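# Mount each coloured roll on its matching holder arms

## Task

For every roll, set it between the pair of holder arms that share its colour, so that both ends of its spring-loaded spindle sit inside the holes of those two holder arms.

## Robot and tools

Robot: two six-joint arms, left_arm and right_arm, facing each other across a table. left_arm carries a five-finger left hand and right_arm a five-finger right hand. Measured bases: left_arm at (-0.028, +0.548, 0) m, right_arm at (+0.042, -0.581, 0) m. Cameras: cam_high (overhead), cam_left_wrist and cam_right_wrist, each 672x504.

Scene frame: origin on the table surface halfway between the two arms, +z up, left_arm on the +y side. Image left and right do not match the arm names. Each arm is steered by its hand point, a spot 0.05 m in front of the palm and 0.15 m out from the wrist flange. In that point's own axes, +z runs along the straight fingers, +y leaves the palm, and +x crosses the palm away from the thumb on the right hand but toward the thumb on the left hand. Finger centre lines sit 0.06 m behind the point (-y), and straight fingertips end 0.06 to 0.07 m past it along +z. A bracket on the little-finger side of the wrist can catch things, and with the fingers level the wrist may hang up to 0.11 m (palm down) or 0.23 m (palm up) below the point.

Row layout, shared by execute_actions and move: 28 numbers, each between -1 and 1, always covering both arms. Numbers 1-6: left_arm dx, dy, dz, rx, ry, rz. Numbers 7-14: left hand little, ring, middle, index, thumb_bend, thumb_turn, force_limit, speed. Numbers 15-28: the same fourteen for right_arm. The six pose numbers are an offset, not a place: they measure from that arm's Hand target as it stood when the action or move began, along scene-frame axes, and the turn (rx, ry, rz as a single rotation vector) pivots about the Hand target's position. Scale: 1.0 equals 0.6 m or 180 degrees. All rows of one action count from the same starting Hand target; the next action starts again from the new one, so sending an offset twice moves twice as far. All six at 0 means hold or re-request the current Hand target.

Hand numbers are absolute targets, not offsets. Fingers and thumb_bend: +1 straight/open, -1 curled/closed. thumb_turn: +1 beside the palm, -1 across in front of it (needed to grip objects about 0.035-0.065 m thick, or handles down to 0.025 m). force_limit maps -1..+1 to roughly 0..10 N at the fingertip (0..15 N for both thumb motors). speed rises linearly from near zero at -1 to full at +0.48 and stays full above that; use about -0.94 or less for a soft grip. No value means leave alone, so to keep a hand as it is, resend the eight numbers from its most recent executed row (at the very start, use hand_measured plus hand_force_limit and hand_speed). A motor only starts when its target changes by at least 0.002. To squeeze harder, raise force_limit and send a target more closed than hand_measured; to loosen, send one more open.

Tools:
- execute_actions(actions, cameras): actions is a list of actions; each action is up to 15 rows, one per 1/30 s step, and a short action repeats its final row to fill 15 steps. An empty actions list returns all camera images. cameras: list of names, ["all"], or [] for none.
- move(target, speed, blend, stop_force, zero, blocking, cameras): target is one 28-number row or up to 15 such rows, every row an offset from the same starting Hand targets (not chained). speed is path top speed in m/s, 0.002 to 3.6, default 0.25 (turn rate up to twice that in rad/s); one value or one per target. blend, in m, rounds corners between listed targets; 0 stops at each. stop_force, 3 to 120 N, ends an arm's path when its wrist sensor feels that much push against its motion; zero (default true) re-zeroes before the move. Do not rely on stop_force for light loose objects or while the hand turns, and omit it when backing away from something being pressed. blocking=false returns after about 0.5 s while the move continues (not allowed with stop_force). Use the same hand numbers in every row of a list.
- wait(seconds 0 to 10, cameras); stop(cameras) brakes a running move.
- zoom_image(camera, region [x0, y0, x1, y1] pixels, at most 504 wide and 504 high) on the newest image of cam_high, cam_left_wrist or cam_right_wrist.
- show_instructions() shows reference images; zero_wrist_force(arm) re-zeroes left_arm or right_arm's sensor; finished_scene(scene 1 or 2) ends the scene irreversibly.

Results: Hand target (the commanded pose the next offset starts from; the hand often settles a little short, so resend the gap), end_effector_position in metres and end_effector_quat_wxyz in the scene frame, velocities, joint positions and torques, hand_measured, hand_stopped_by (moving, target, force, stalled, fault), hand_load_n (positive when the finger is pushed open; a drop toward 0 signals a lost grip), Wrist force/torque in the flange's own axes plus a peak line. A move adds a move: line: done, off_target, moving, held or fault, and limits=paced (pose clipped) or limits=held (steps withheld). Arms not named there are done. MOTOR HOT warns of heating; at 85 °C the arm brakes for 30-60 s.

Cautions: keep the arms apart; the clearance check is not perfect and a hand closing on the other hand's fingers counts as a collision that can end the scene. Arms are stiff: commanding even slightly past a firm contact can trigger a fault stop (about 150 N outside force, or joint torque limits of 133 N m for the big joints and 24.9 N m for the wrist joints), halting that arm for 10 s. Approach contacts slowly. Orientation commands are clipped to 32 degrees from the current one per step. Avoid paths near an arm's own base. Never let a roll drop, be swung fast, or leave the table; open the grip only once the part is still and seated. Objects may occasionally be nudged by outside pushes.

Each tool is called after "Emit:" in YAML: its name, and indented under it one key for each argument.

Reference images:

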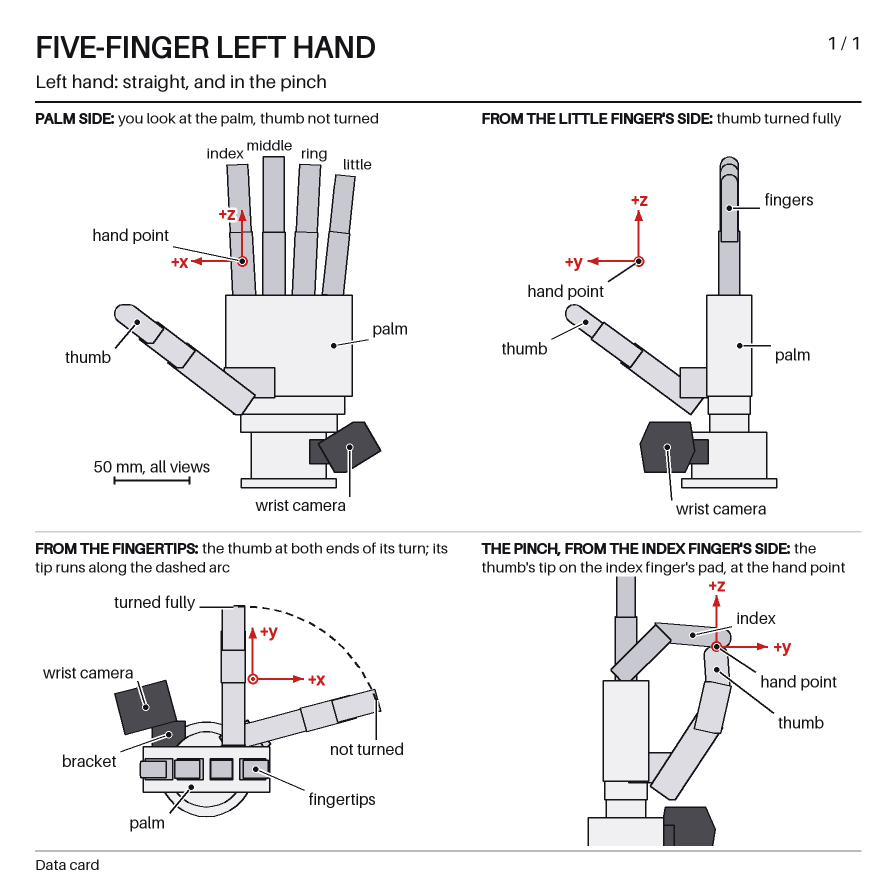

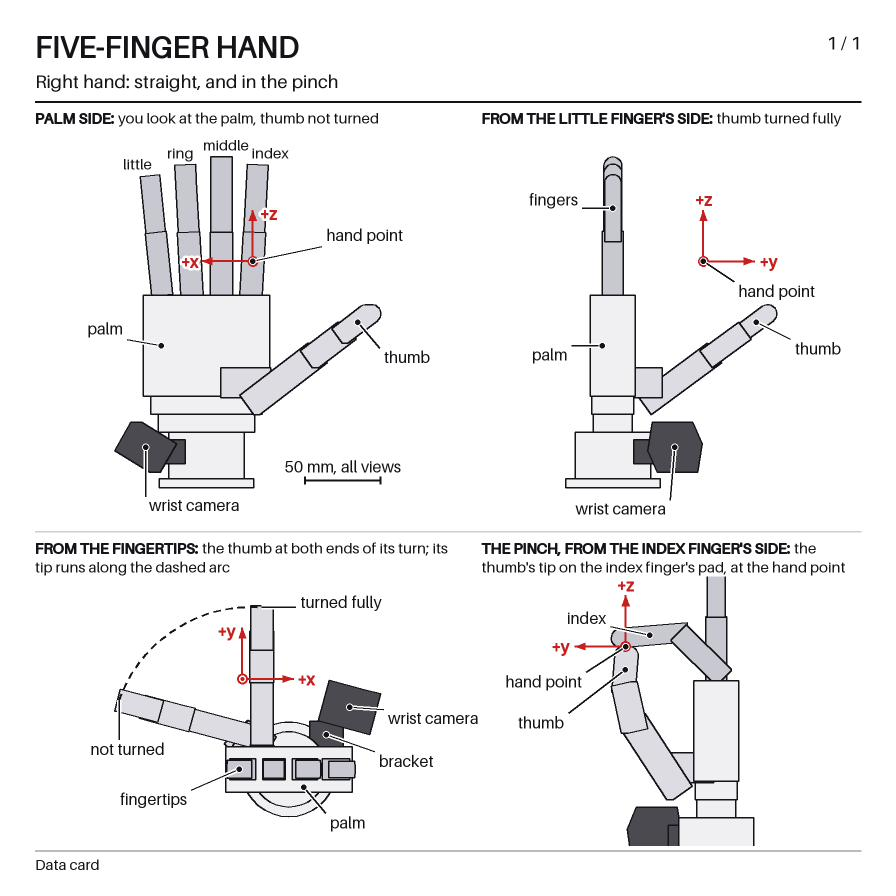

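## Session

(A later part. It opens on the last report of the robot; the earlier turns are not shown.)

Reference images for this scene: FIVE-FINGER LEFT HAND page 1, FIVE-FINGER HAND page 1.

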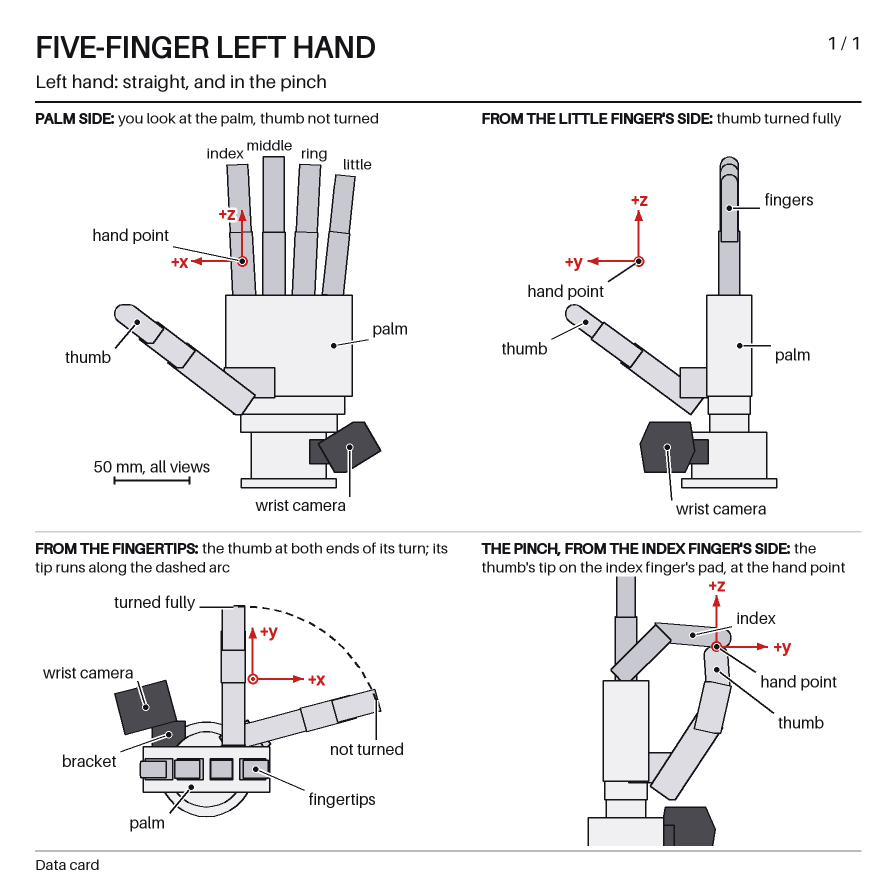

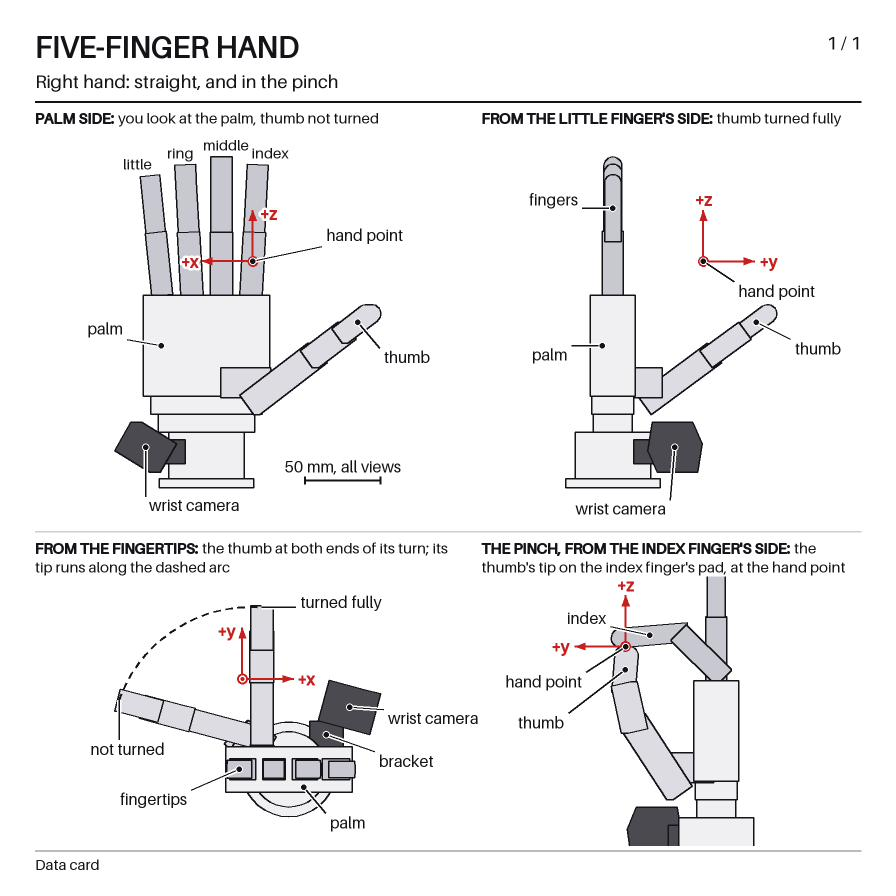

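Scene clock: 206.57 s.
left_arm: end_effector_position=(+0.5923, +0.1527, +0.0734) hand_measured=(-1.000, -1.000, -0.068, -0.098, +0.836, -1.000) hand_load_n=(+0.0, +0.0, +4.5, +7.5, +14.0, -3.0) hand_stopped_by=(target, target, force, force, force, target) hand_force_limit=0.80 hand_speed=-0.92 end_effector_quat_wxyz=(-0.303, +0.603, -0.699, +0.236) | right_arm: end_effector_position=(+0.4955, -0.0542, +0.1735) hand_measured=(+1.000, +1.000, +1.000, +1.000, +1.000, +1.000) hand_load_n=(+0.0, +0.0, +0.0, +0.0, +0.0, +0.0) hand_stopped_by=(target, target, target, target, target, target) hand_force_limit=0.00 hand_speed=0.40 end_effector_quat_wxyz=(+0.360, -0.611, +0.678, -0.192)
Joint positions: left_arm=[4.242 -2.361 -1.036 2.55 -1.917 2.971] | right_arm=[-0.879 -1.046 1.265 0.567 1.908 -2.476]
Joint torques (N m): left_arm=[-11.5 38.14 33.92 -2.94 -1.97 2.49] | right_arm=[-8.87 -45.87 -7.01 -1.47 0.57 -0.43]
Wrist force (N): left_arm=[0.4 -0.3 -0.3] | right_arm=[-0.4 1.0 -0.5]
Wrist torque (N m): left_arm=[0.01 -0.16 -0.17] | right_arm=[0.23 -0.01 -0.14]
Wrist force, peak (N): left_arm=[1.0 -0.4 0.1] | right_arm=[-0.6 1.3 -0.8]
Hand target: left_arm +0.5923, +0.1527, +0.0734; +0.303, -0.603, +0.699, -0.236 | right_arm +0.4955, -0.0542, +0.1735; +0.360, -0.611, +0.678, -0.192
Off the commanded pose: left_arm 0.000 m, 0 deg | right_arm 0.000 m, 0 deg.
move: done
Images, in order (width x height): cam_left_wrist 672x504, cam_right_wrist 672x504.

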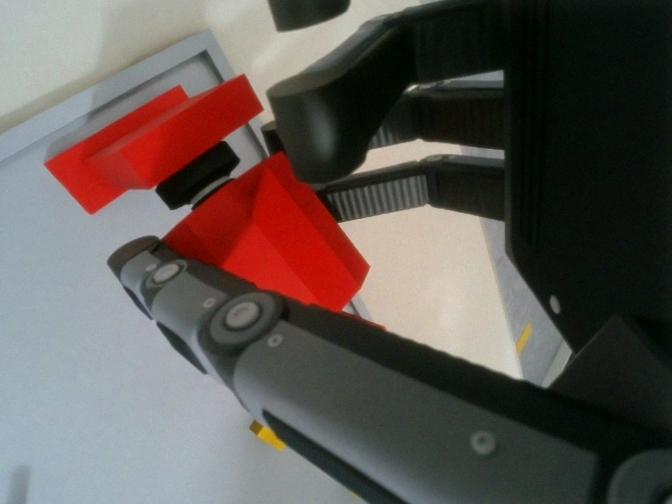

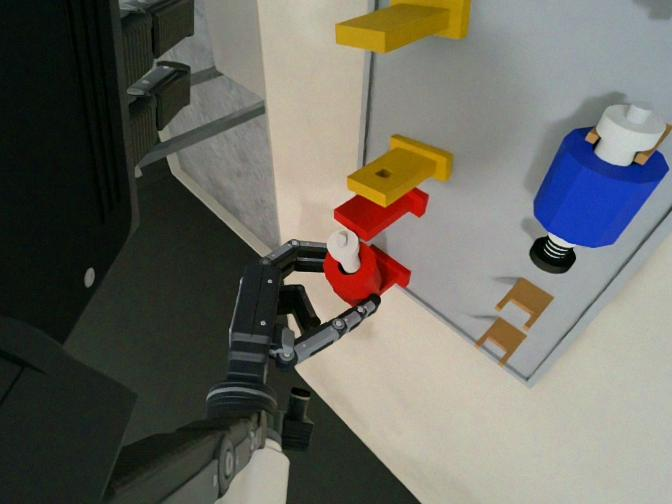

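Emit:
move:
  target: [0.0,0.0078,-0.0028,0,0,0,-1,-1,-0.6,-0.6,-0.3,-1,0.8,-0.92,0,0,0,0,0,0,1,1,1,1,1,1,0,0.4]
  speed: 0.015
  stop_force: 3
  cameras: ["cam_left_wrist","cam_right_wrist"]

Emit:
zoom_image:
  camera: "cam_left_wrist"
  region: [90, 60, 270, 220]

Emit:
zoom_image:
  camera: "cam_right_wrist"
  region: [280, 220, 400, 310]

Scene clock: 208.17 s.
left_arm: end_effector_position=(+0.5923, +0.1574, +0.0717) hand_measured=(-1.000, -1.000, -0.068, -0.098, +0.836, -1.000) hand_load_n=(+0.0, +0.0, +4.5, +7.5, +14.0, -3.0) hand_stopped_by=(target, target, force, force, force, target) hand_force_limit=0.80 hand_speed=-0.92 end_effector_quat_wxyz=(-0.303, +0.603, -0.699, +0.236) | right_arm: end_effector_position=(+0.4955, -0.0542, +0.1735) hand_measured=(+1.000, +1.000, +1.000, +1.000, +1.000, +1.000) hand_load_n=(+0.0, -0.5, +0.0, +0.0, +0.0, +0.0) hand_stopped_by=(target, target, target, target, target, target) hand_force_limit=0.00 hand_speed=0.40 end_effector_quat_wxyz=(+0.360, -0.611, +0.678, -0.192)
Joint positions: left_arm=[4.249 -2.355 -1.053 2.561 -1.913 2.977] | right_arm=[-0.879 -1.046 1.265 0.567 1.908 -2.476]
Joint torques (N m): left_arm=[11.61 58.87 6.38 0.87 0.72 2.55] | right_arm=[-8.3 -46.34 -5.85 -1.09 0.59 -0.37]
Wrist force (N): left_arm=[0.7 -0.3 -0.3] | right_arm=[-0.2 1.1 -0.6]
Wrist torque (N m): left_arm=[-0.01 -0.19 -0.17] | right_arm=[0.24 -0.04 -0.13]
Wrist force, peak (N): left_arm=[0.8 -0.5 -0.3] | right_arm=[-0.6 1.5 -0.3]
Hand target: left_arm +0.5923, +0.1574, +0.0717; +0.303, -0.603, +0.699, -0.236 | right_arm +0.4955, -0.0542, +0.1735; +0.360, -0.611, +0.678, -0.192
Off the commanded pose: left_arm 0.000 m, 0 deg | right_arm 0.000 m, 0 deg.
move: done
Images, in order (width x height): cam_left_wrist 672x504, cam_right_wrist 672x504.

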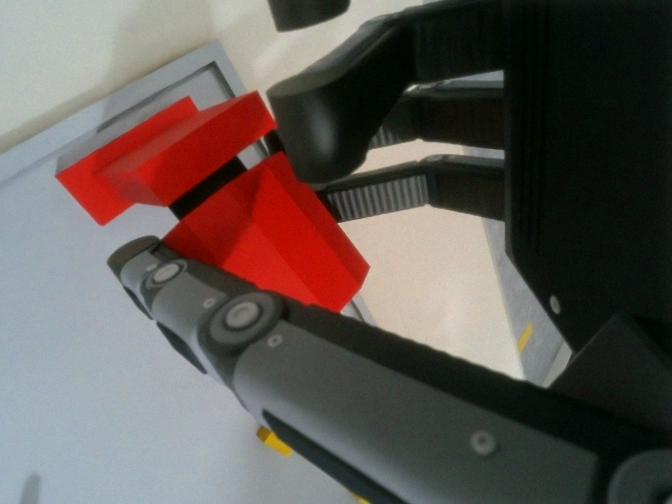

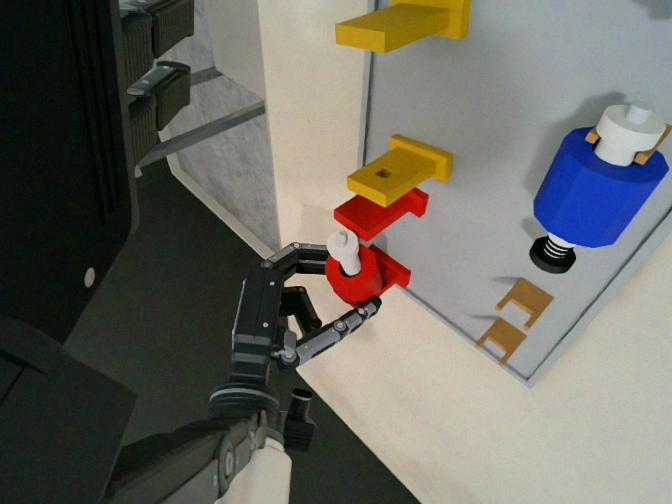

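Scaled by 2.800 from the camera's 672x504 image, which has a finer 960x720 frame.

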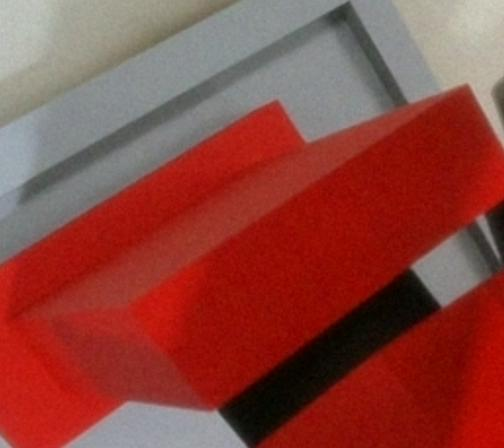

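Scaled by 4.200 from the camera's 672x504 image, which has a finer 960x720 frame.

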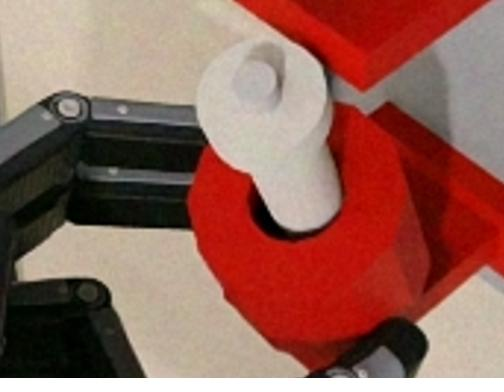

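Emit:
move:
  target: [0.0,0.0063,-0.0023,0,0,0,-1,-1,-0.6,-0.6,-0.3,-1,0.8,-0.92,0,0,0,0,0,0,1,1,1,1,1,1,0,0.4]
  speed: 0.015
  stop_force: 3
  zero: false
  cameras: ["cam_left_wrist","cam_right_wrist"]

Emit:
zoom_image:
  camera: "cam_left_wrist"
  region: [90, 60, 270, 220]

Emit:
zoom_image:
  camera: "cam_right_wrist"
  region: [280, 220, 400, 310]

Scene clock: 209.80 s.
left_arm: end_effector_position=(+0.5923, +0.1588, +0.0712) hand_measured=(-1.000, -1.000, -0.068, -0.098, +0.836, -1.000) hand_load_n=(+0.0, +0.5, +5.0, +7.0, +13.5, -2.0) hand_stopped_by=(target, target, force, force, force, target) hand_force_limit=0.80 hand_speed=-0.92 end_effector_quat_wxyz=(-0.303, +0.603, -0.699, +0.236) | right_arm: end_effector_position=(+0.4955, -0.0542, +0.1735) hand_measured=(+1.000, +1.000, +1.000, +1.000, +1.000, +1.000) hand_load_n=(+0.0, +0.0, +0.0, +0.0, +0.0, -0.5) hand_stopped_by=(target, target, target, target, target, target) hand_force_limit=0.00 hand_speed=0.40 end_effector_quat_wxyz=(+0.360, -0.611, +0.678, -0.192)
Joint positions: left_arm=[4.251 -2.352 -1.058 2.564 -1.911 2.979] | right_arm=[-0.879 -1.046 1.265 0.567 1.908 -2.476]
Joint torques (N m): left_arm=[-11.23 36.67 33.86 -2.81 -1.72 -2.65] | right_arm=[-8.24 -45.73 -6.68 -0.89 0.58 -0.57]
Wrist force (N): left_arm=[1.1 -0.4 -0.1] | right_arm=[-0.3 1.2 -0.8]
Wrist torque (N m): left_arm=[-0.01 -0.20 -0.16] | right_arm=[0.26 -0.03 -0.13]
Wrist force, peak (N): left_arm=[4.0 -2.0 0.7] | right_arm=[-0.1 1.7 -0.5]
Hand target: left_arm +0.5923, +0.1588, +0.0712; +0.303, -0.603, +0.699, -0.236 (not the last commanded pose) | right_arm +0.4955, -0.0542, +0.1735; +0.360, -0.611, +0.678, -0.192
Off the commanded pose: left_arm 0.003 m, 0 deg | right_arm 0.000 m, 0 deg.
move: contact (left_arm)
Images, in order (width x height): cam_left_wrist 672x504, cam_right_wrist 672x504.

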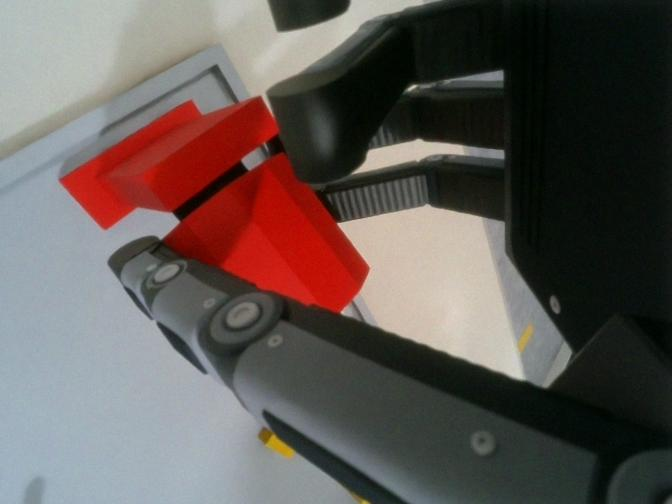

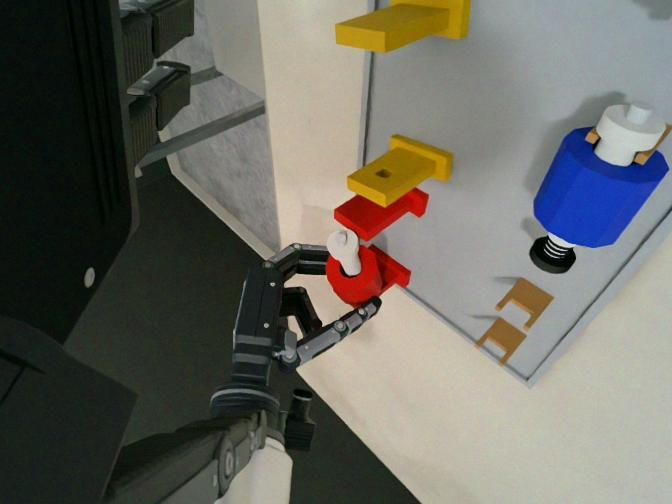

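Scaled by 2.800 from the camera's 672x504 image, which has a finer 960x720 frame.

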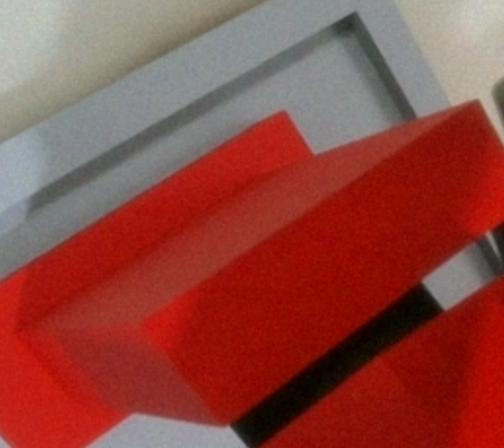

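Scaled by 4.200 from the camera's 672x504 image, which has a finer 960x720 frame.

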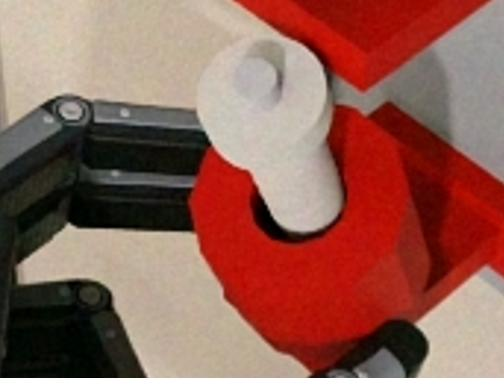

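Emit:
move:
  target:
    - [0,0,0,0,0,0,-1,-1,-0.6,-0.6,-0.3,-1,0.8,-0.92,0,0,-0.025,-0.0786,-0.0346,0.2623,-1,-1,-1,1,-0.8,1,0,0]
    - [0,0,0,0,0,0,-1,-1,-0.6,-0.6,-0.3,-1,0.8,-0.92,0.0392,0.087,-0.1302,-0.0786,-0.0346,0.2623,-1,-1,-1,1,-0.8,1,0,0]
  speed: 0.12
  cameras: ["all"]

Scene clock: 216.47 s.
left_arm: end_effector_position=(+0.5923, +0.1588, +0.0712) hand_measured=(-1.000, -1.000, -0.068, -0.098, +0.836, -1.000) hand_load_n=(+0.0, +0.0, +5.0, +7.0, +13.5, -2.0) hand_stopped_by=(target, target, force, force, force, target) hand_force_limit=0.80 hand_speed=-0.92 end_effector_quat_wxyz=(-0.303, +0.603, -0.699, +0.236) | right_arm: end_effector_position=(+0.5190, -0.0020, +0.0955) hand_measured=(-1.000, -1.000, -1.000, +1.000, -0.800, +1.000) hand_load_n=(+0.0, +0.0, +0.0, +0.0, +0.0, +0.0) hand_stopped_by=(target, target, target, target, target, target) hand_force_limit=0.00 hand_speed=0.00 end_effector_quat_wxyz=(+0.366, -0.858, +0.329, -0.144)
Joint positions: left_arm=[4.251 -2.352 -1.058 2.564 -1.911 2.979] | right_arm=[-0.959 -0.838 1.082 0.528 1.422 -3.294]
Joint torques (N m): left_arm=[-10.98 37.5 33.72 -2.11 0.28 -2.38] | right_arm=[12.02 -37.48 -34.64 2.08 2.11 1.64]
Wrist force (N): left_arm=[1.2 -0.5 0.0] | right_arm=[0.0 1.8 0.0]
Wrist torque (N m): left_arm=[-0.04 -0.21 -0.16] | right_arm=[0.32 -0.06 -0.07]
Wrist force, peak (N): left_arm=[1.4 -0.5 0.1] | right_arm=[0.0 2.0 -0.1]
Hand target: left_arm +0.5923, +0.1588, +0.0712; +0.303, -0.603, +0.699, -0.236 | right_arm +0.5191, -0.0020, +0.0954; -0.366, +0.858, -0.330, +0.144
Off the commanded pose: left_arm 0.000 m, 0 deg | right_arm 0.000 m, 0 deg.
move: done

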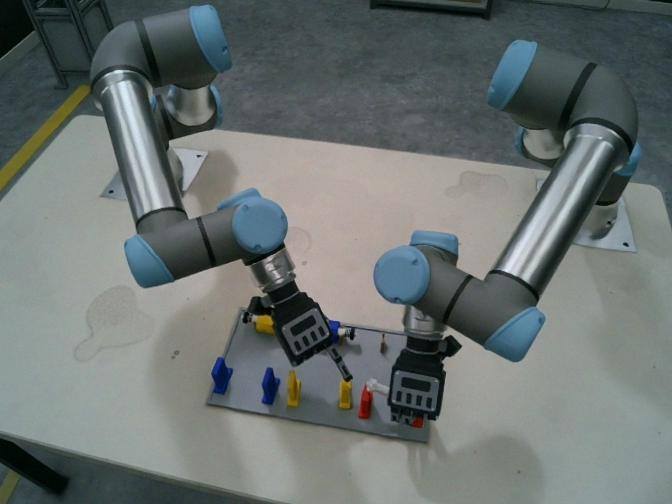

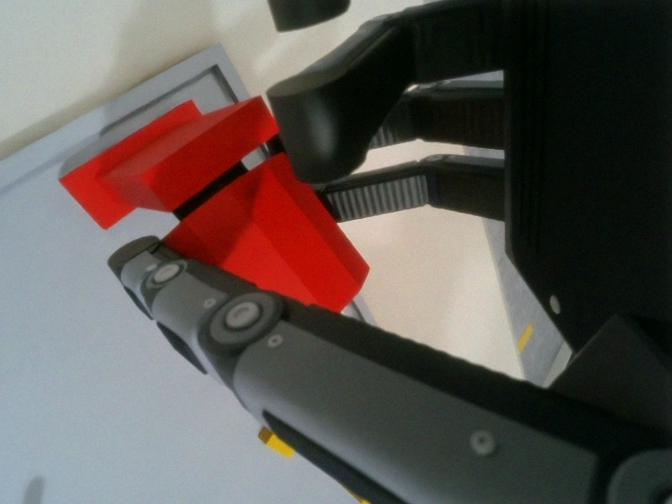

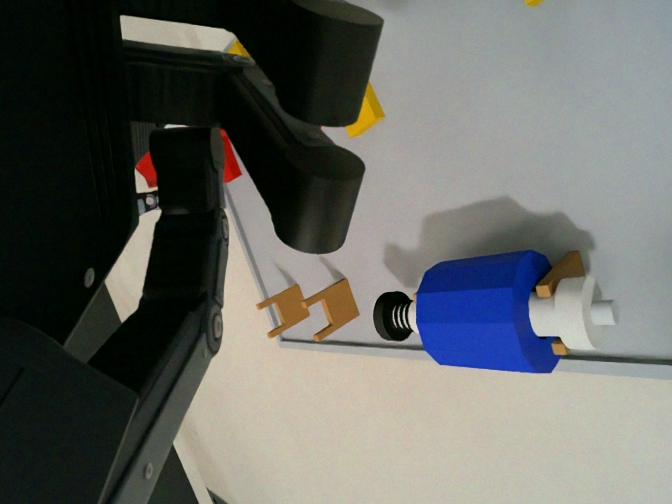

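Emit:
zoom_image:
  camera: "cam_high"
  region: [310, 340, 450, 445]

Scaled by 3.600 from the camera's 672x504 image, which has a finer 960x720 frame.

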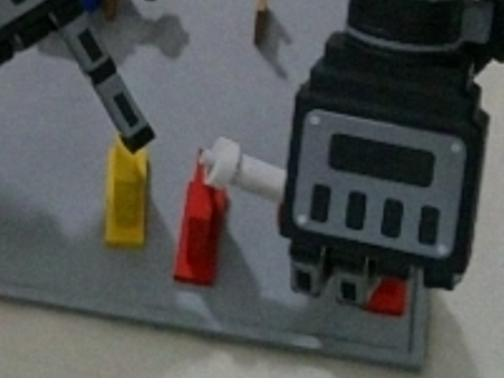

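Emit:
move:
  target:
    - [0,0,0,0,0,0,-1,-1,-0.6,-0.6,-0.3,-1,0.8,-0.92,-0.0033,0.03,0.0018,0,0,0,-1,-1,-1,1,-0.8,1,0,0]
    - [0,0,0,0,0,0,-1,-1,-0.6,-0.6,-0.3,-1,0.8,-0.92,-0.0033,0.07,0.0018,0,0,0,-1,-1,-1,1,-0.8,1,0,0]
  speed: [0.06,0.02]
  stop_force: 3
  cameras: ["cam_high"]

Emit:
zoom_image:
  camera: "cam_high"
  region: [310, 340, 450, 445]

Scene clock: 219.80 s.
left_arm: end_effector_position=(+0.5923, +0.1588, +0.0712) hand_measured=(-1.000, -1.000, -0.068, -0.098, +0.836, -1.000) hand_load_n=(+0.0, +0.0, +5.0, +7.5, +13.0, -2.0) hand_stopped_by=(target, target, force, force, force, target) hand_force_limit=0.80 hand_speed=-0.92 end_effector_quat_wxyz=(-0.303, +0.603, -0.699, +0.236) | right_arm: end_effector_position=(+0.5171, +0.0332, +0.0965) hand_measured=(-1.000, -1.000, -1.000, +1.000, -0.800, +1.000) hand_load_n=(+0.0, +0.0, +0.0, -1.0, +0.0, +0.0) hand_stopped_by=(target, target, target, target, target, target) hand_force_limit=0.00 hand_speed=0.00 end_effector_quat_wxyz=(+0.366, -0.858, +0.329, -0.144)
Joint positions: left_arm=[4.251 -2.352 -1.058 2.564 -1.911 2.979] | right_arm=[-0.91 -0.769 0.957 0.58 1.457 -3.26]
Joint torques (N m): left_arm=[-11.03 37.73 33.26 -1.67 0.25 -2.52] | right_arm=[-8.62 -54.61 -6.51 -1.39 -2.6 -1.71]
Wrist force (N): left_arm=[1.2 -0.6 0.5] | right_arm=[1.4 2.4 -2.5]
Wrist torque (N m): left_arm=[-0.05 -0.19 -0.17] | right_arm=[0.37 0.11 0.04]
Wrist force, peak (N): left_arm=[1.4 -0.6 0.7] | right_arm=[2.1 2.9 -3.0]
Hand target: left_arm +0.5923, +0.1588, +0.0712; +0.303, -0.603, +0.699, -0.236 | right_arm +0.5171, +0.0332, +0.0965; -0.366, +0.858, -0.329, +0.144 (not the last commanded pose)
Off the commanded pose: left_arm 0.000 m, 0 deg | right_arm 0.007 m, 0 deg.
move: contact (right_arm); path passed 1 of 2 targets
Images, in order (width x height): cam_high 672x504.

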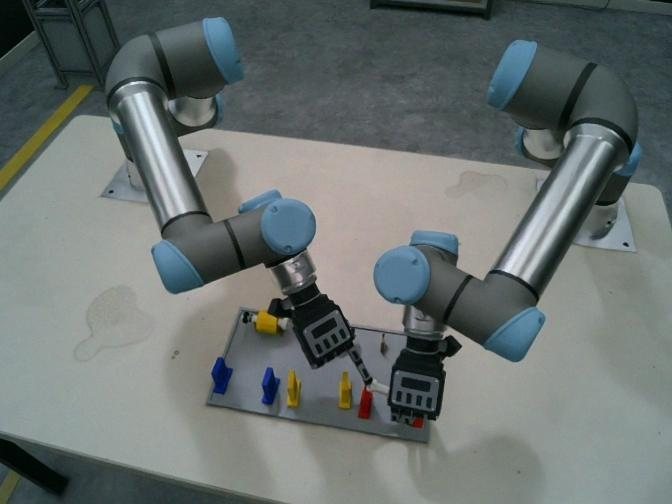

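Scaled by 3.600 from the camera's 672x504 image, which has a finer 960x720 frame.

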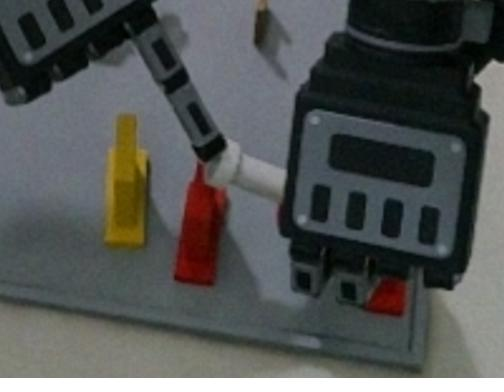

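Emit:
move:
  target: [0,0,0,0,0,0,-1,-1,-0.6,-0.6,-0.3,-1,0.8,-0.92,0.0008,0.0167,-0.0042,0,0,0,-1,-1,-1,1,-0.8,1,0,0]
  speed: 0.015
  stop_force: 8
  cameras: ["cam_high","cam_left_wrist"]

Emit:
zoom_image:
  camera: "cam_high"
  region: [310, 340, 450, 445]

Emit:
zoom_image:
  camera: "cam_left_wrist"
  region: [90, 60, 270, 220]

Scene clock: 222.20 s.
left_arm: end_effector_position=(+0.5923, +0.1588, +0.0712) hand_measured=(-1.000, -1.000, -0.068, -0.098, +0.836, -1.000) hand_load_n=(+0.0, +0.0, +7.0, +7.5, +11.5, +0.5) hand_stopped_by=(target, target, force, force, force, target) hand_force_limit=0.80 hand_speed=-0.92 end_effector_quat_wxyz=(-0.303, +0.603, -0.699, +0.236) | right_arm: end_effector_position=(+0.5175, +0.0433, +0.0940) hand_measured=(-1.000, -1.000, -1.000, +1.000, -0.800, +1.000) hand_load_n=(+0.0, +0.0, +0.0, +0.0, +0.0, +0.0) hand_stopped_by=(target, target, target, target, target, target) hand_force_limit=0.00 hand_speed=0.00 end_effector_quat_wxyz=(+0.366, -0.858, +0.329, -0.144)
Joint positions: left_arm=[4.251 -2.352 -1.058 2.564 -1.911 2.979] | right_arm=[-0.898 -0.744 0.919 0.593 1.466 -3.252]
Joint torques (N m): left_arm=[-11.12 44.14 32.39 -1.58 0.07 -2] | right_arm=[12.57 -38.13 -33.44 2.15 2.27 1.35]
Wrist force (N): left_arm=[1.7 0.7 3.7] | right_arm=[0.8 -0.1 -3.9]
Wrist torque (N m): left_arm=[0.05 -0.19 -0.19] | right_arm=[0.48 0.02 -0.05]
Wrist force, peak (N): left_arm=[1.4 0.4 4.1] | right_arm=[2.5 -3.5 -11.7]
Hand target: left_arm +0.5923, +0.1588, +0.0712; +0.303, -0.603, +0.699, -0.236 | right_arm +0.5175, +0.0433, +0.0940; -0.366, +0.858, -0.329, +0.144
Off the commanded pose: left_arm 0.000 m, 0 deg | right_arm 0.000 m, 0 deg.
move: done
Images, in order (width x height): cam_high 672x504, cam_left_wrist 672x504.

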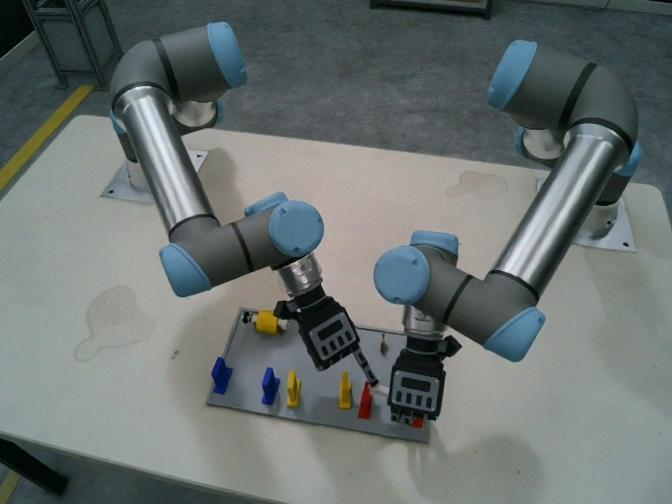

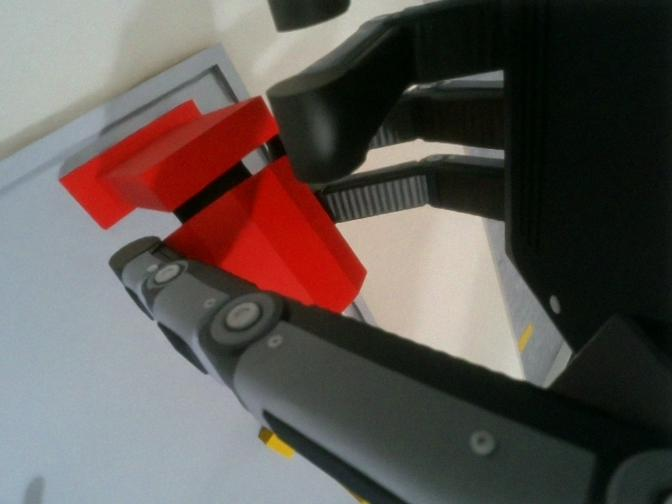

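Scaled by 3.600 from the camera's 672x504 image, which has a finer 960x720 frame.

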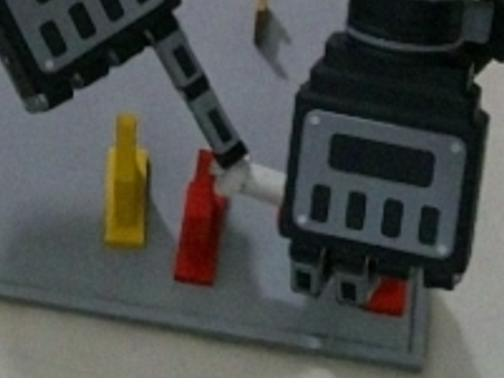

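Scaled by 2.800 from the camera's 672x504 image, which has a finer 960x720 frame.

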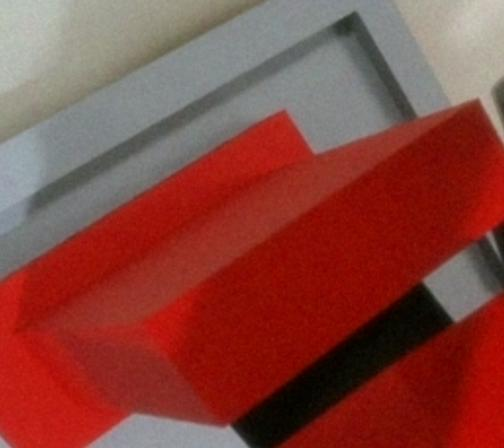

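Emit:
move:
  target:
    - [0,0,0,0,0,0,-1,-1,-0.6,-0.6,-0.3,-1,0.8,-0.92,0,0,0.03,0,0,0,-1,-1,-1,1,-0.8,1,0,0]
    - [0,0,0,0,0,0,-1,-1,-0.6,-0.6,-0.3,-1,0.8,-0.92,0,-0.05,0.03,0,0,0,-1,-1,-1,1,-0.8,1,0,0]
  speed: 0.06
  cameras: ["cam_high","cam_left_wrist"]

Emit:
zoom_image:
  camera: "cam_high"
  region: [310, 340, 450, 445]

Emit:
zoom_image:
  camera: "cam_left_wrist"
  region: [90, 60, 270, 220]

Scene clock: 224.33 s.
left_arm: end_effector_position=(+0.5923, +0.1588, +0.0712) hand_measured=(-1.000, -1.000, -0.068, -0.098, +0.836, -1.000) hand_load_n=(+0.0, +0.0, +7.0, +7.0, +11.5, +0.5) hand_stopped_by=(target, target, force, force, force, target) hand_force_limit=0.80 hand_speed=-0.92 end_effector_quat_wxyz=(-0.303, +0.603, -0.699, +0.236) | right_arm: end_effector_position=(+0.5175, +0.0133, +0.1120) hand_measured=(-1.000, -1.000, -1.000, +1.000, -0.800, +1.000) hand_load_n=(+0.0, +0.0, +0.0, +0.0, +0.0, +0.0) hand_stopped_by=(target, target, target, target, target, target) hand_force_limit=0.00 hand_speed=0.00 end_effector_quat_wxyz=(+0.366, -0.858, +0.329, -0.144)
Joint positions: left_arm=[4.251 -2.352 -1.058 2.564 -1.911 2.979] | right_arm=[-0.937 -0.819 1.006 0.584 1.438 -3.278]
Joint torques (N m): left_arm=[-9.9 54.07 32.64 -1.24 -0.13 -1.14] | right_arm=[-10.25 -54.9 -7.31 -1.16 -2.52 -1.85]
Wrist force (N): left_arm=[1.9 0.3 3.4] | right_arm=[-0.2 1.5 0.1]
Wrist torque (N m): left_arm=[0.03 -0.18 -0.20] | right_arm=[0.25 0.00 0.03]
Wrist force, peak (N): left_arm=[1.6 0.8 3.9] | right_arm=[0.7 0.0 -4.2]
Hand target: left_arm +0.5923, +0.1588, +0.0712; +0.303, -0.603, +0.699, -0.236 | right_arm +0.5175, +0.0133, +0.1120; -0.366, +0.858, -0.329, +0.144
Off the commanded pose: left_arm 0.000 m, 0 deg | right_arm 0.000 m, 0 deg.
move: done
Images, in order (width x height): cam_high 672x504, cam_left_wrist 672x504.

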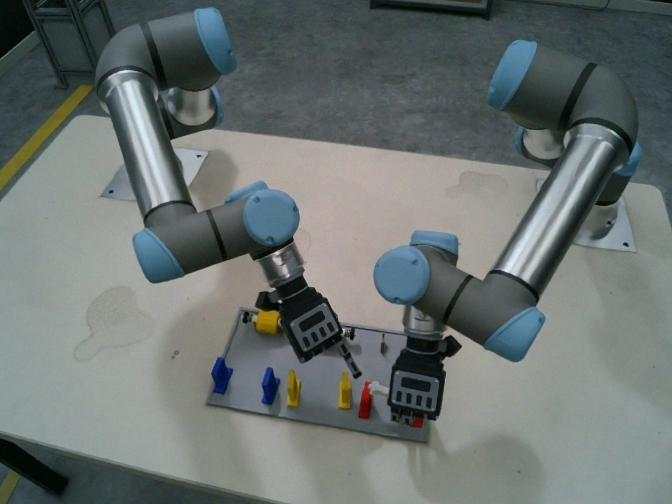

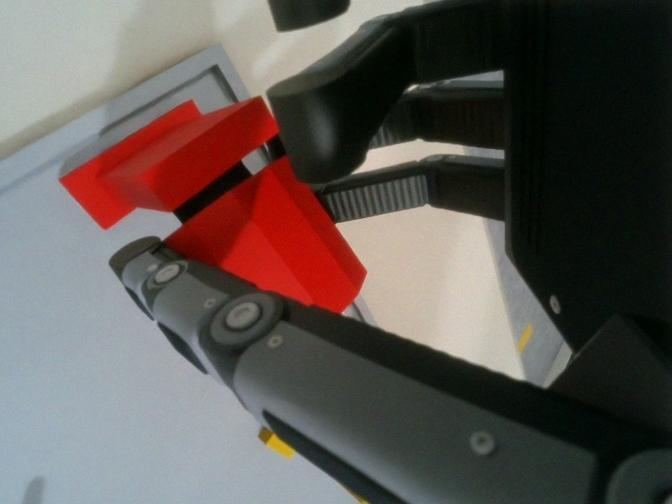

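Scaled by 3.600 from the camera's 672x504 image, which has a finer 960x720 frame.

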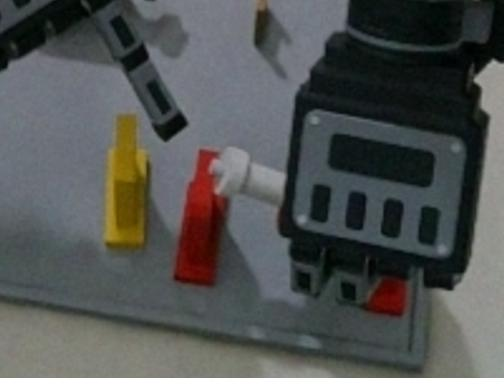

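Scaled by 2.800 from the camera's 672x504 image, which has a finer 960x720 frame.

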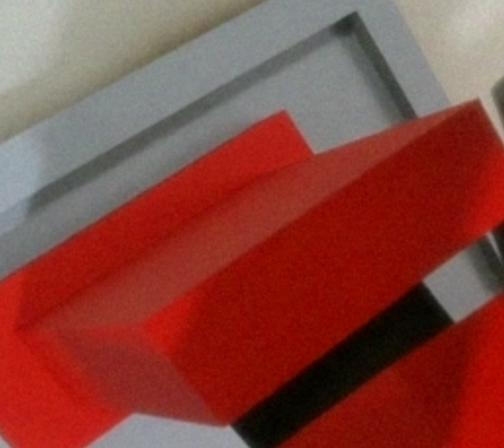

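Emit:
move:
  target:
    - [0,0,0,0,0,0,-1,-1,-0.6,-0.6,-0.3,-1,0.8,-0.92,-0.0367,-0.05,0.06,0.0,0.0,0.0,-1,-1,-1,1,-0.8,1,0,0]
    - [0,0,0,0,0,0,-1,-1,-0.6,-0.6,-0.3,-1,0.8,-0.92,-0.0367,-0.1125,0.1025,0.0786,0.0346,-0.2623,-1,-1,-1,1,-0.8,1,0,0]
  speed: 0.15
  blend: [0.02,0]
  cameras: ["cam_right_wrist"]

Emit:
zoom_image:
  camera: "cam_right_wrist"
  region: [280, 200, 420, 310]

Scene clock: 228.57 s.
left_arm: end_effector_position=(+0.5923, +0.1588, +0.0712) hand_measured=(-1.000, -1.000, -0.068, -0.098, +0.836, -1.000) hand_load_n=(+0.5, +0.0, +7.0, +7.5, +12.0, +0.5) hand_stopped_by=(target, target, force, force, force, target) hand_force_limit=0.80 hand_speed=-0.92 end_effector_quat_wxyz=(-0.303, +0.603, -0.699, +0.236) | right_arm: end_effector_position=(+0.4955, -0.0542, +0.1735) hand_measured=(-1.000, -1.000, -1.000, +1.000, -0.800, +1.000) hand_load_n=(+0.0, +0.0, +0.0, +0.0, +0.0, +0.0) hand_stopped_by=(target, target, target, target, target, target) hand_force_limit=0.00 hand_speed=0.00 end_effector_quat_wxyz=(+0.360, -0.611, +0.678, -0.192)
Joint positions: left_arm=[4.251 -2.352 -1.058 2.564 -1.911 2.979] | right_arm=[-0.879 -1.046 1.265 0.566 1.908 -2.476]
Joint torques (N m): left_arm=[-8.7 59.34 32.69 -0.66 -0.7 0.19] | right_arm=[11.83 -31.22 -32.05 2.16 2.35 1.7]
Wrist force (N): left_arm=[2.0 0.3 3.3] | right_arm=[-0.4 1.0 -0.6]
Wrist torque (N m): left_arm=[0.04 -0.19 -0.19] | right_arm=[0.24 -0.03 -0.14]
Wrist force, peak (N): left_arm=[2.0 0.3 3.6] | right_arm=[-0.4 1.9 -0.3]
Hand target: left_arm +0.5923, +0.1588, +0.0712; +0.303, -0.603, +0.699, -0.236 | right_arm +0.4955, -0.0542, +0.1735; +0.360, -0.611, +0.678, -0.192
Off the commanded pose: left_arm 0.000 m, 0 deg | right_arm 0.000 m, 0 deg.
move: done
Images, in order (width x height): cam_right_wrist 672x504.

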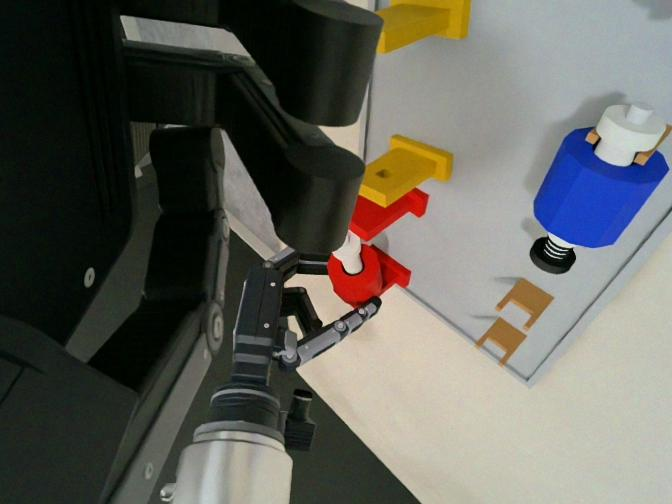

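Scaled by 3.600 from the camera's 672x504 image, which has a finer 960x720 frame.

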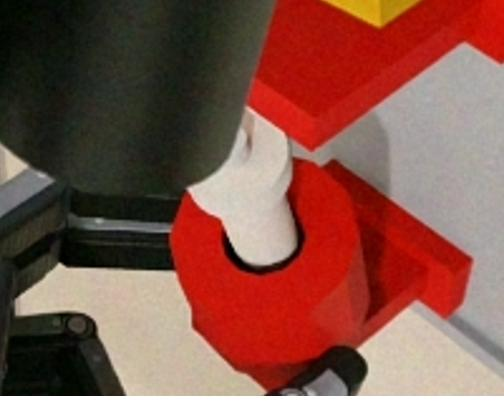

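Emit:
move:
  target: [0,0,0,0,0,0,-1,-1,-0.6,-0.6,-0.3,-1,0.8,-0.92,0,0,0,0,0,0,1,1,1,1,1,1,0,0.4]
  cameras: ["cam_right_wrist"]

Emit:
zoom_image:
  camera: "cam_right_wrist"
  region: [280, 200, 420, 310]

Scene clock: 229.87 s.
left_arm: end_effector_position=(+0.5923, +0.1588, +0.0712) hand_measured=(-1.000, -1.000, -0.068, -0.098, +0.836, -1.000) hand_load_n=(+0.0, +0.0, +7.0, +7.5, +11.5, +0.5) hand_stopped_by=(target, target, force, force, force, target) hand_force_limit=0.80 hand_speed=-0.92 end_effector_quat_wxyz=(-0.303, +0.603, -0.699, +0.236) | right_arm: end_effector_position=(+0.4955, -0.0542, +0.1735) hand_measured=(+1.000, +1.000, +1.000, +1.000, +1.000, +1.000) hand_load_n=(+0.0, +0.0, +0.0, +0.0, +0.0, +0.0) hand_stopped_by=(target, target, target, target, target, target) hand_force_limit=0.00 hand_speed=0.40 end_effector_quat_wxyz=(+0.360, -0.611, +0.678, -0.192)
Joint positions: left_arm=[4.251 -2.352 -1.058 2.564 -1.911 2.979] | right_arm=[-0.879 -1.046 1.265 0.566 1.908 -2.476]
Joint torques (N m): left_arm=[-7.83 59.05 33.1 -0.68 -0.78 0.39] | right_arm=[13.18 -31.63 -31.98 1.85 1.82 1.78]
Wrist force (N): left_arm=[2.0 0.1 3.3] | right_arm=[-0.3 1.0 -0.5]
Wrist torque (N m): left_arm=[0.01 -0.20 -0.18] | right_arm=[0.22 -0.04 -0.13]
Wrist force, peak (N): left_arm=[2.1 0.4 3.4] | right_arm=[-0.3 1.4 -0.8]
Hand target: left_arm +0.5923, +0.1588, +0.0712; +0.303, -0.603, +0.699, -0.236 | right_arm +0.4955, -0.0542, +0.1735; +0.360, -0.611, +0.678, -0.192
Off the commanded pose: left_arm 0.000 m, 0 deg | right_arm 0.000 m, 0 deg.
move: done
Images, in order (width x height): cam_right_wrist 672x504.

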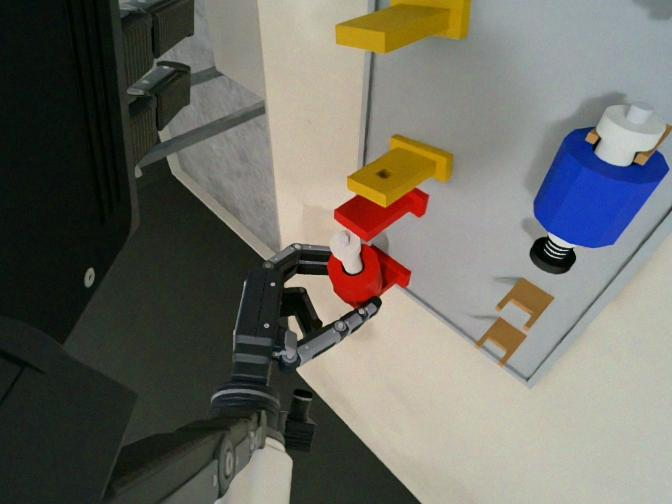

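Scaled by 3.600 from the camera's 672x504 image, which has a finer 960x720 frame.

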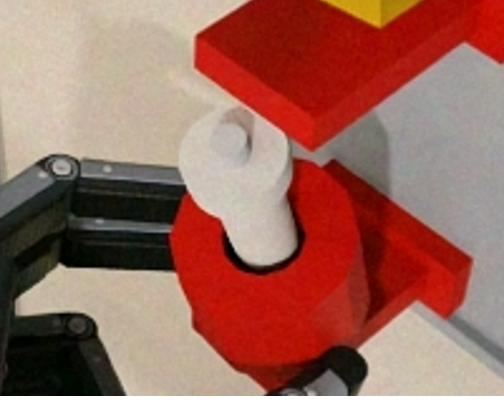

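Emit:
move:
  target:
    - [0,0,0,0,0,0,-1,-1,-0.6,-0.6,-0.3,-1,0.8,-0.92,0,0,-0.025,-0.0786,-0.0346,0.2623,-1,-1,-1,1,-0.8,1,0,0]
    - [0,0,0,0,0,0,-1,-1,-0.6,-0.6,-0.3,-1,0.8,-0.92,0.0358,0.12,-0.1342,-0.0786,-0.0346,0.2623,-1,-1,-1,1,-0.8,1,0,0]
  speed: 0.12
  cameras: ["cam_high"]

Emit:
zoom_image:
  camera: "cam_high"
  region: [330, 350, 430, 425]

Scene clock: 236.97 s.
left_arm: end_effector_position=(+0.5923, +0.1588, +0.0712) hand_measured=(-1.000, -1.000, -0.068, -0.098, +0.836, -1.000) hand_load_n=(+0.0, +0.0, +7.0, +7.5, +11.5, +0.5) hand_stopped_by=(target, target, force, force, force, target) hand_force_limit=0.80 hand_speed=-0.92 end_effector_quat_wxyz=(-0.303, +0.603, -0.699, +0.236) | right_arm: end_effector_position=(+0.5170, +0.0177, +0.0930) hand_measured=(-1.000, -1.000, -1.000, +1.000, -0.800, +1.000) hand_load_n=(+0.0, +0.0, +0.0, +0.0, +0.0, +0.0) hand_stopped_by=(target, target, target, target, target, target) hand_force_limit=0.00 hand_speed=0.00 end_effector_quat_wxyz=(+0.366, -0.858, +0.329, -0.144)
Joint positions: left_arm=[4.251 -2.352 -1.058 2.564 -1.911 2.979] | right_arm=[-0.93 -0.8 1.023 0.548 1.443 -3.274]
Joint torques (N m): left_arm=[-6.5 58.58 33.01 -0.02 -1.56 1.9] | right_arm=[13.83 -38.77 -35 1.96 2.07 1.64]
Wrist force (N): left_arm=[2.0 0.3 3.3] | right_arm=[-0.2 1.5 -0.1]
Wrist torque (N m): left_arm=[0.04 -0.19 -0.20] | right_arm=[0.26 0.00 -0.10]
Wrist force, peak (N): left_arm=[2.0 0.3 3.5] | right_arm=[0.4 1.8 -0.7]
Hand target: left_arm +0.5923, +0.1588, +0.0712; +0.303, -0.603, +0.699, -0.236 | right_arm +0.5170, +0.0178, +0.0929; -0.366, +0.858, -0.329, +0.144
Off the commanded pose: left_arm 0.000 m, 0 deg | right_arm 0.000 m, 0 deg.
move: done
Images, in order (width x height): cam_high 672x504.

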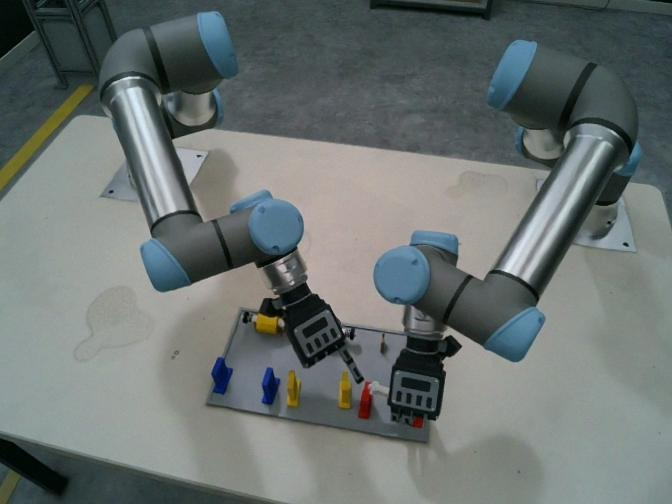

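Scaled by 5.040 from the camera's 672x504 image, which has a finer 960x720 frame.

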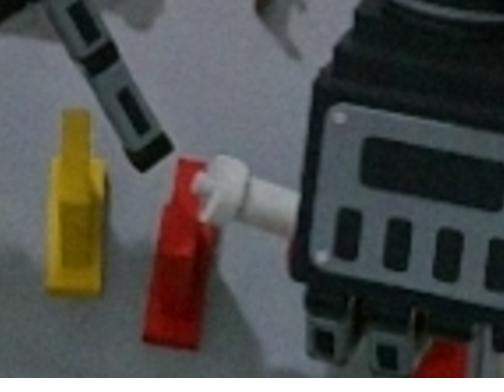

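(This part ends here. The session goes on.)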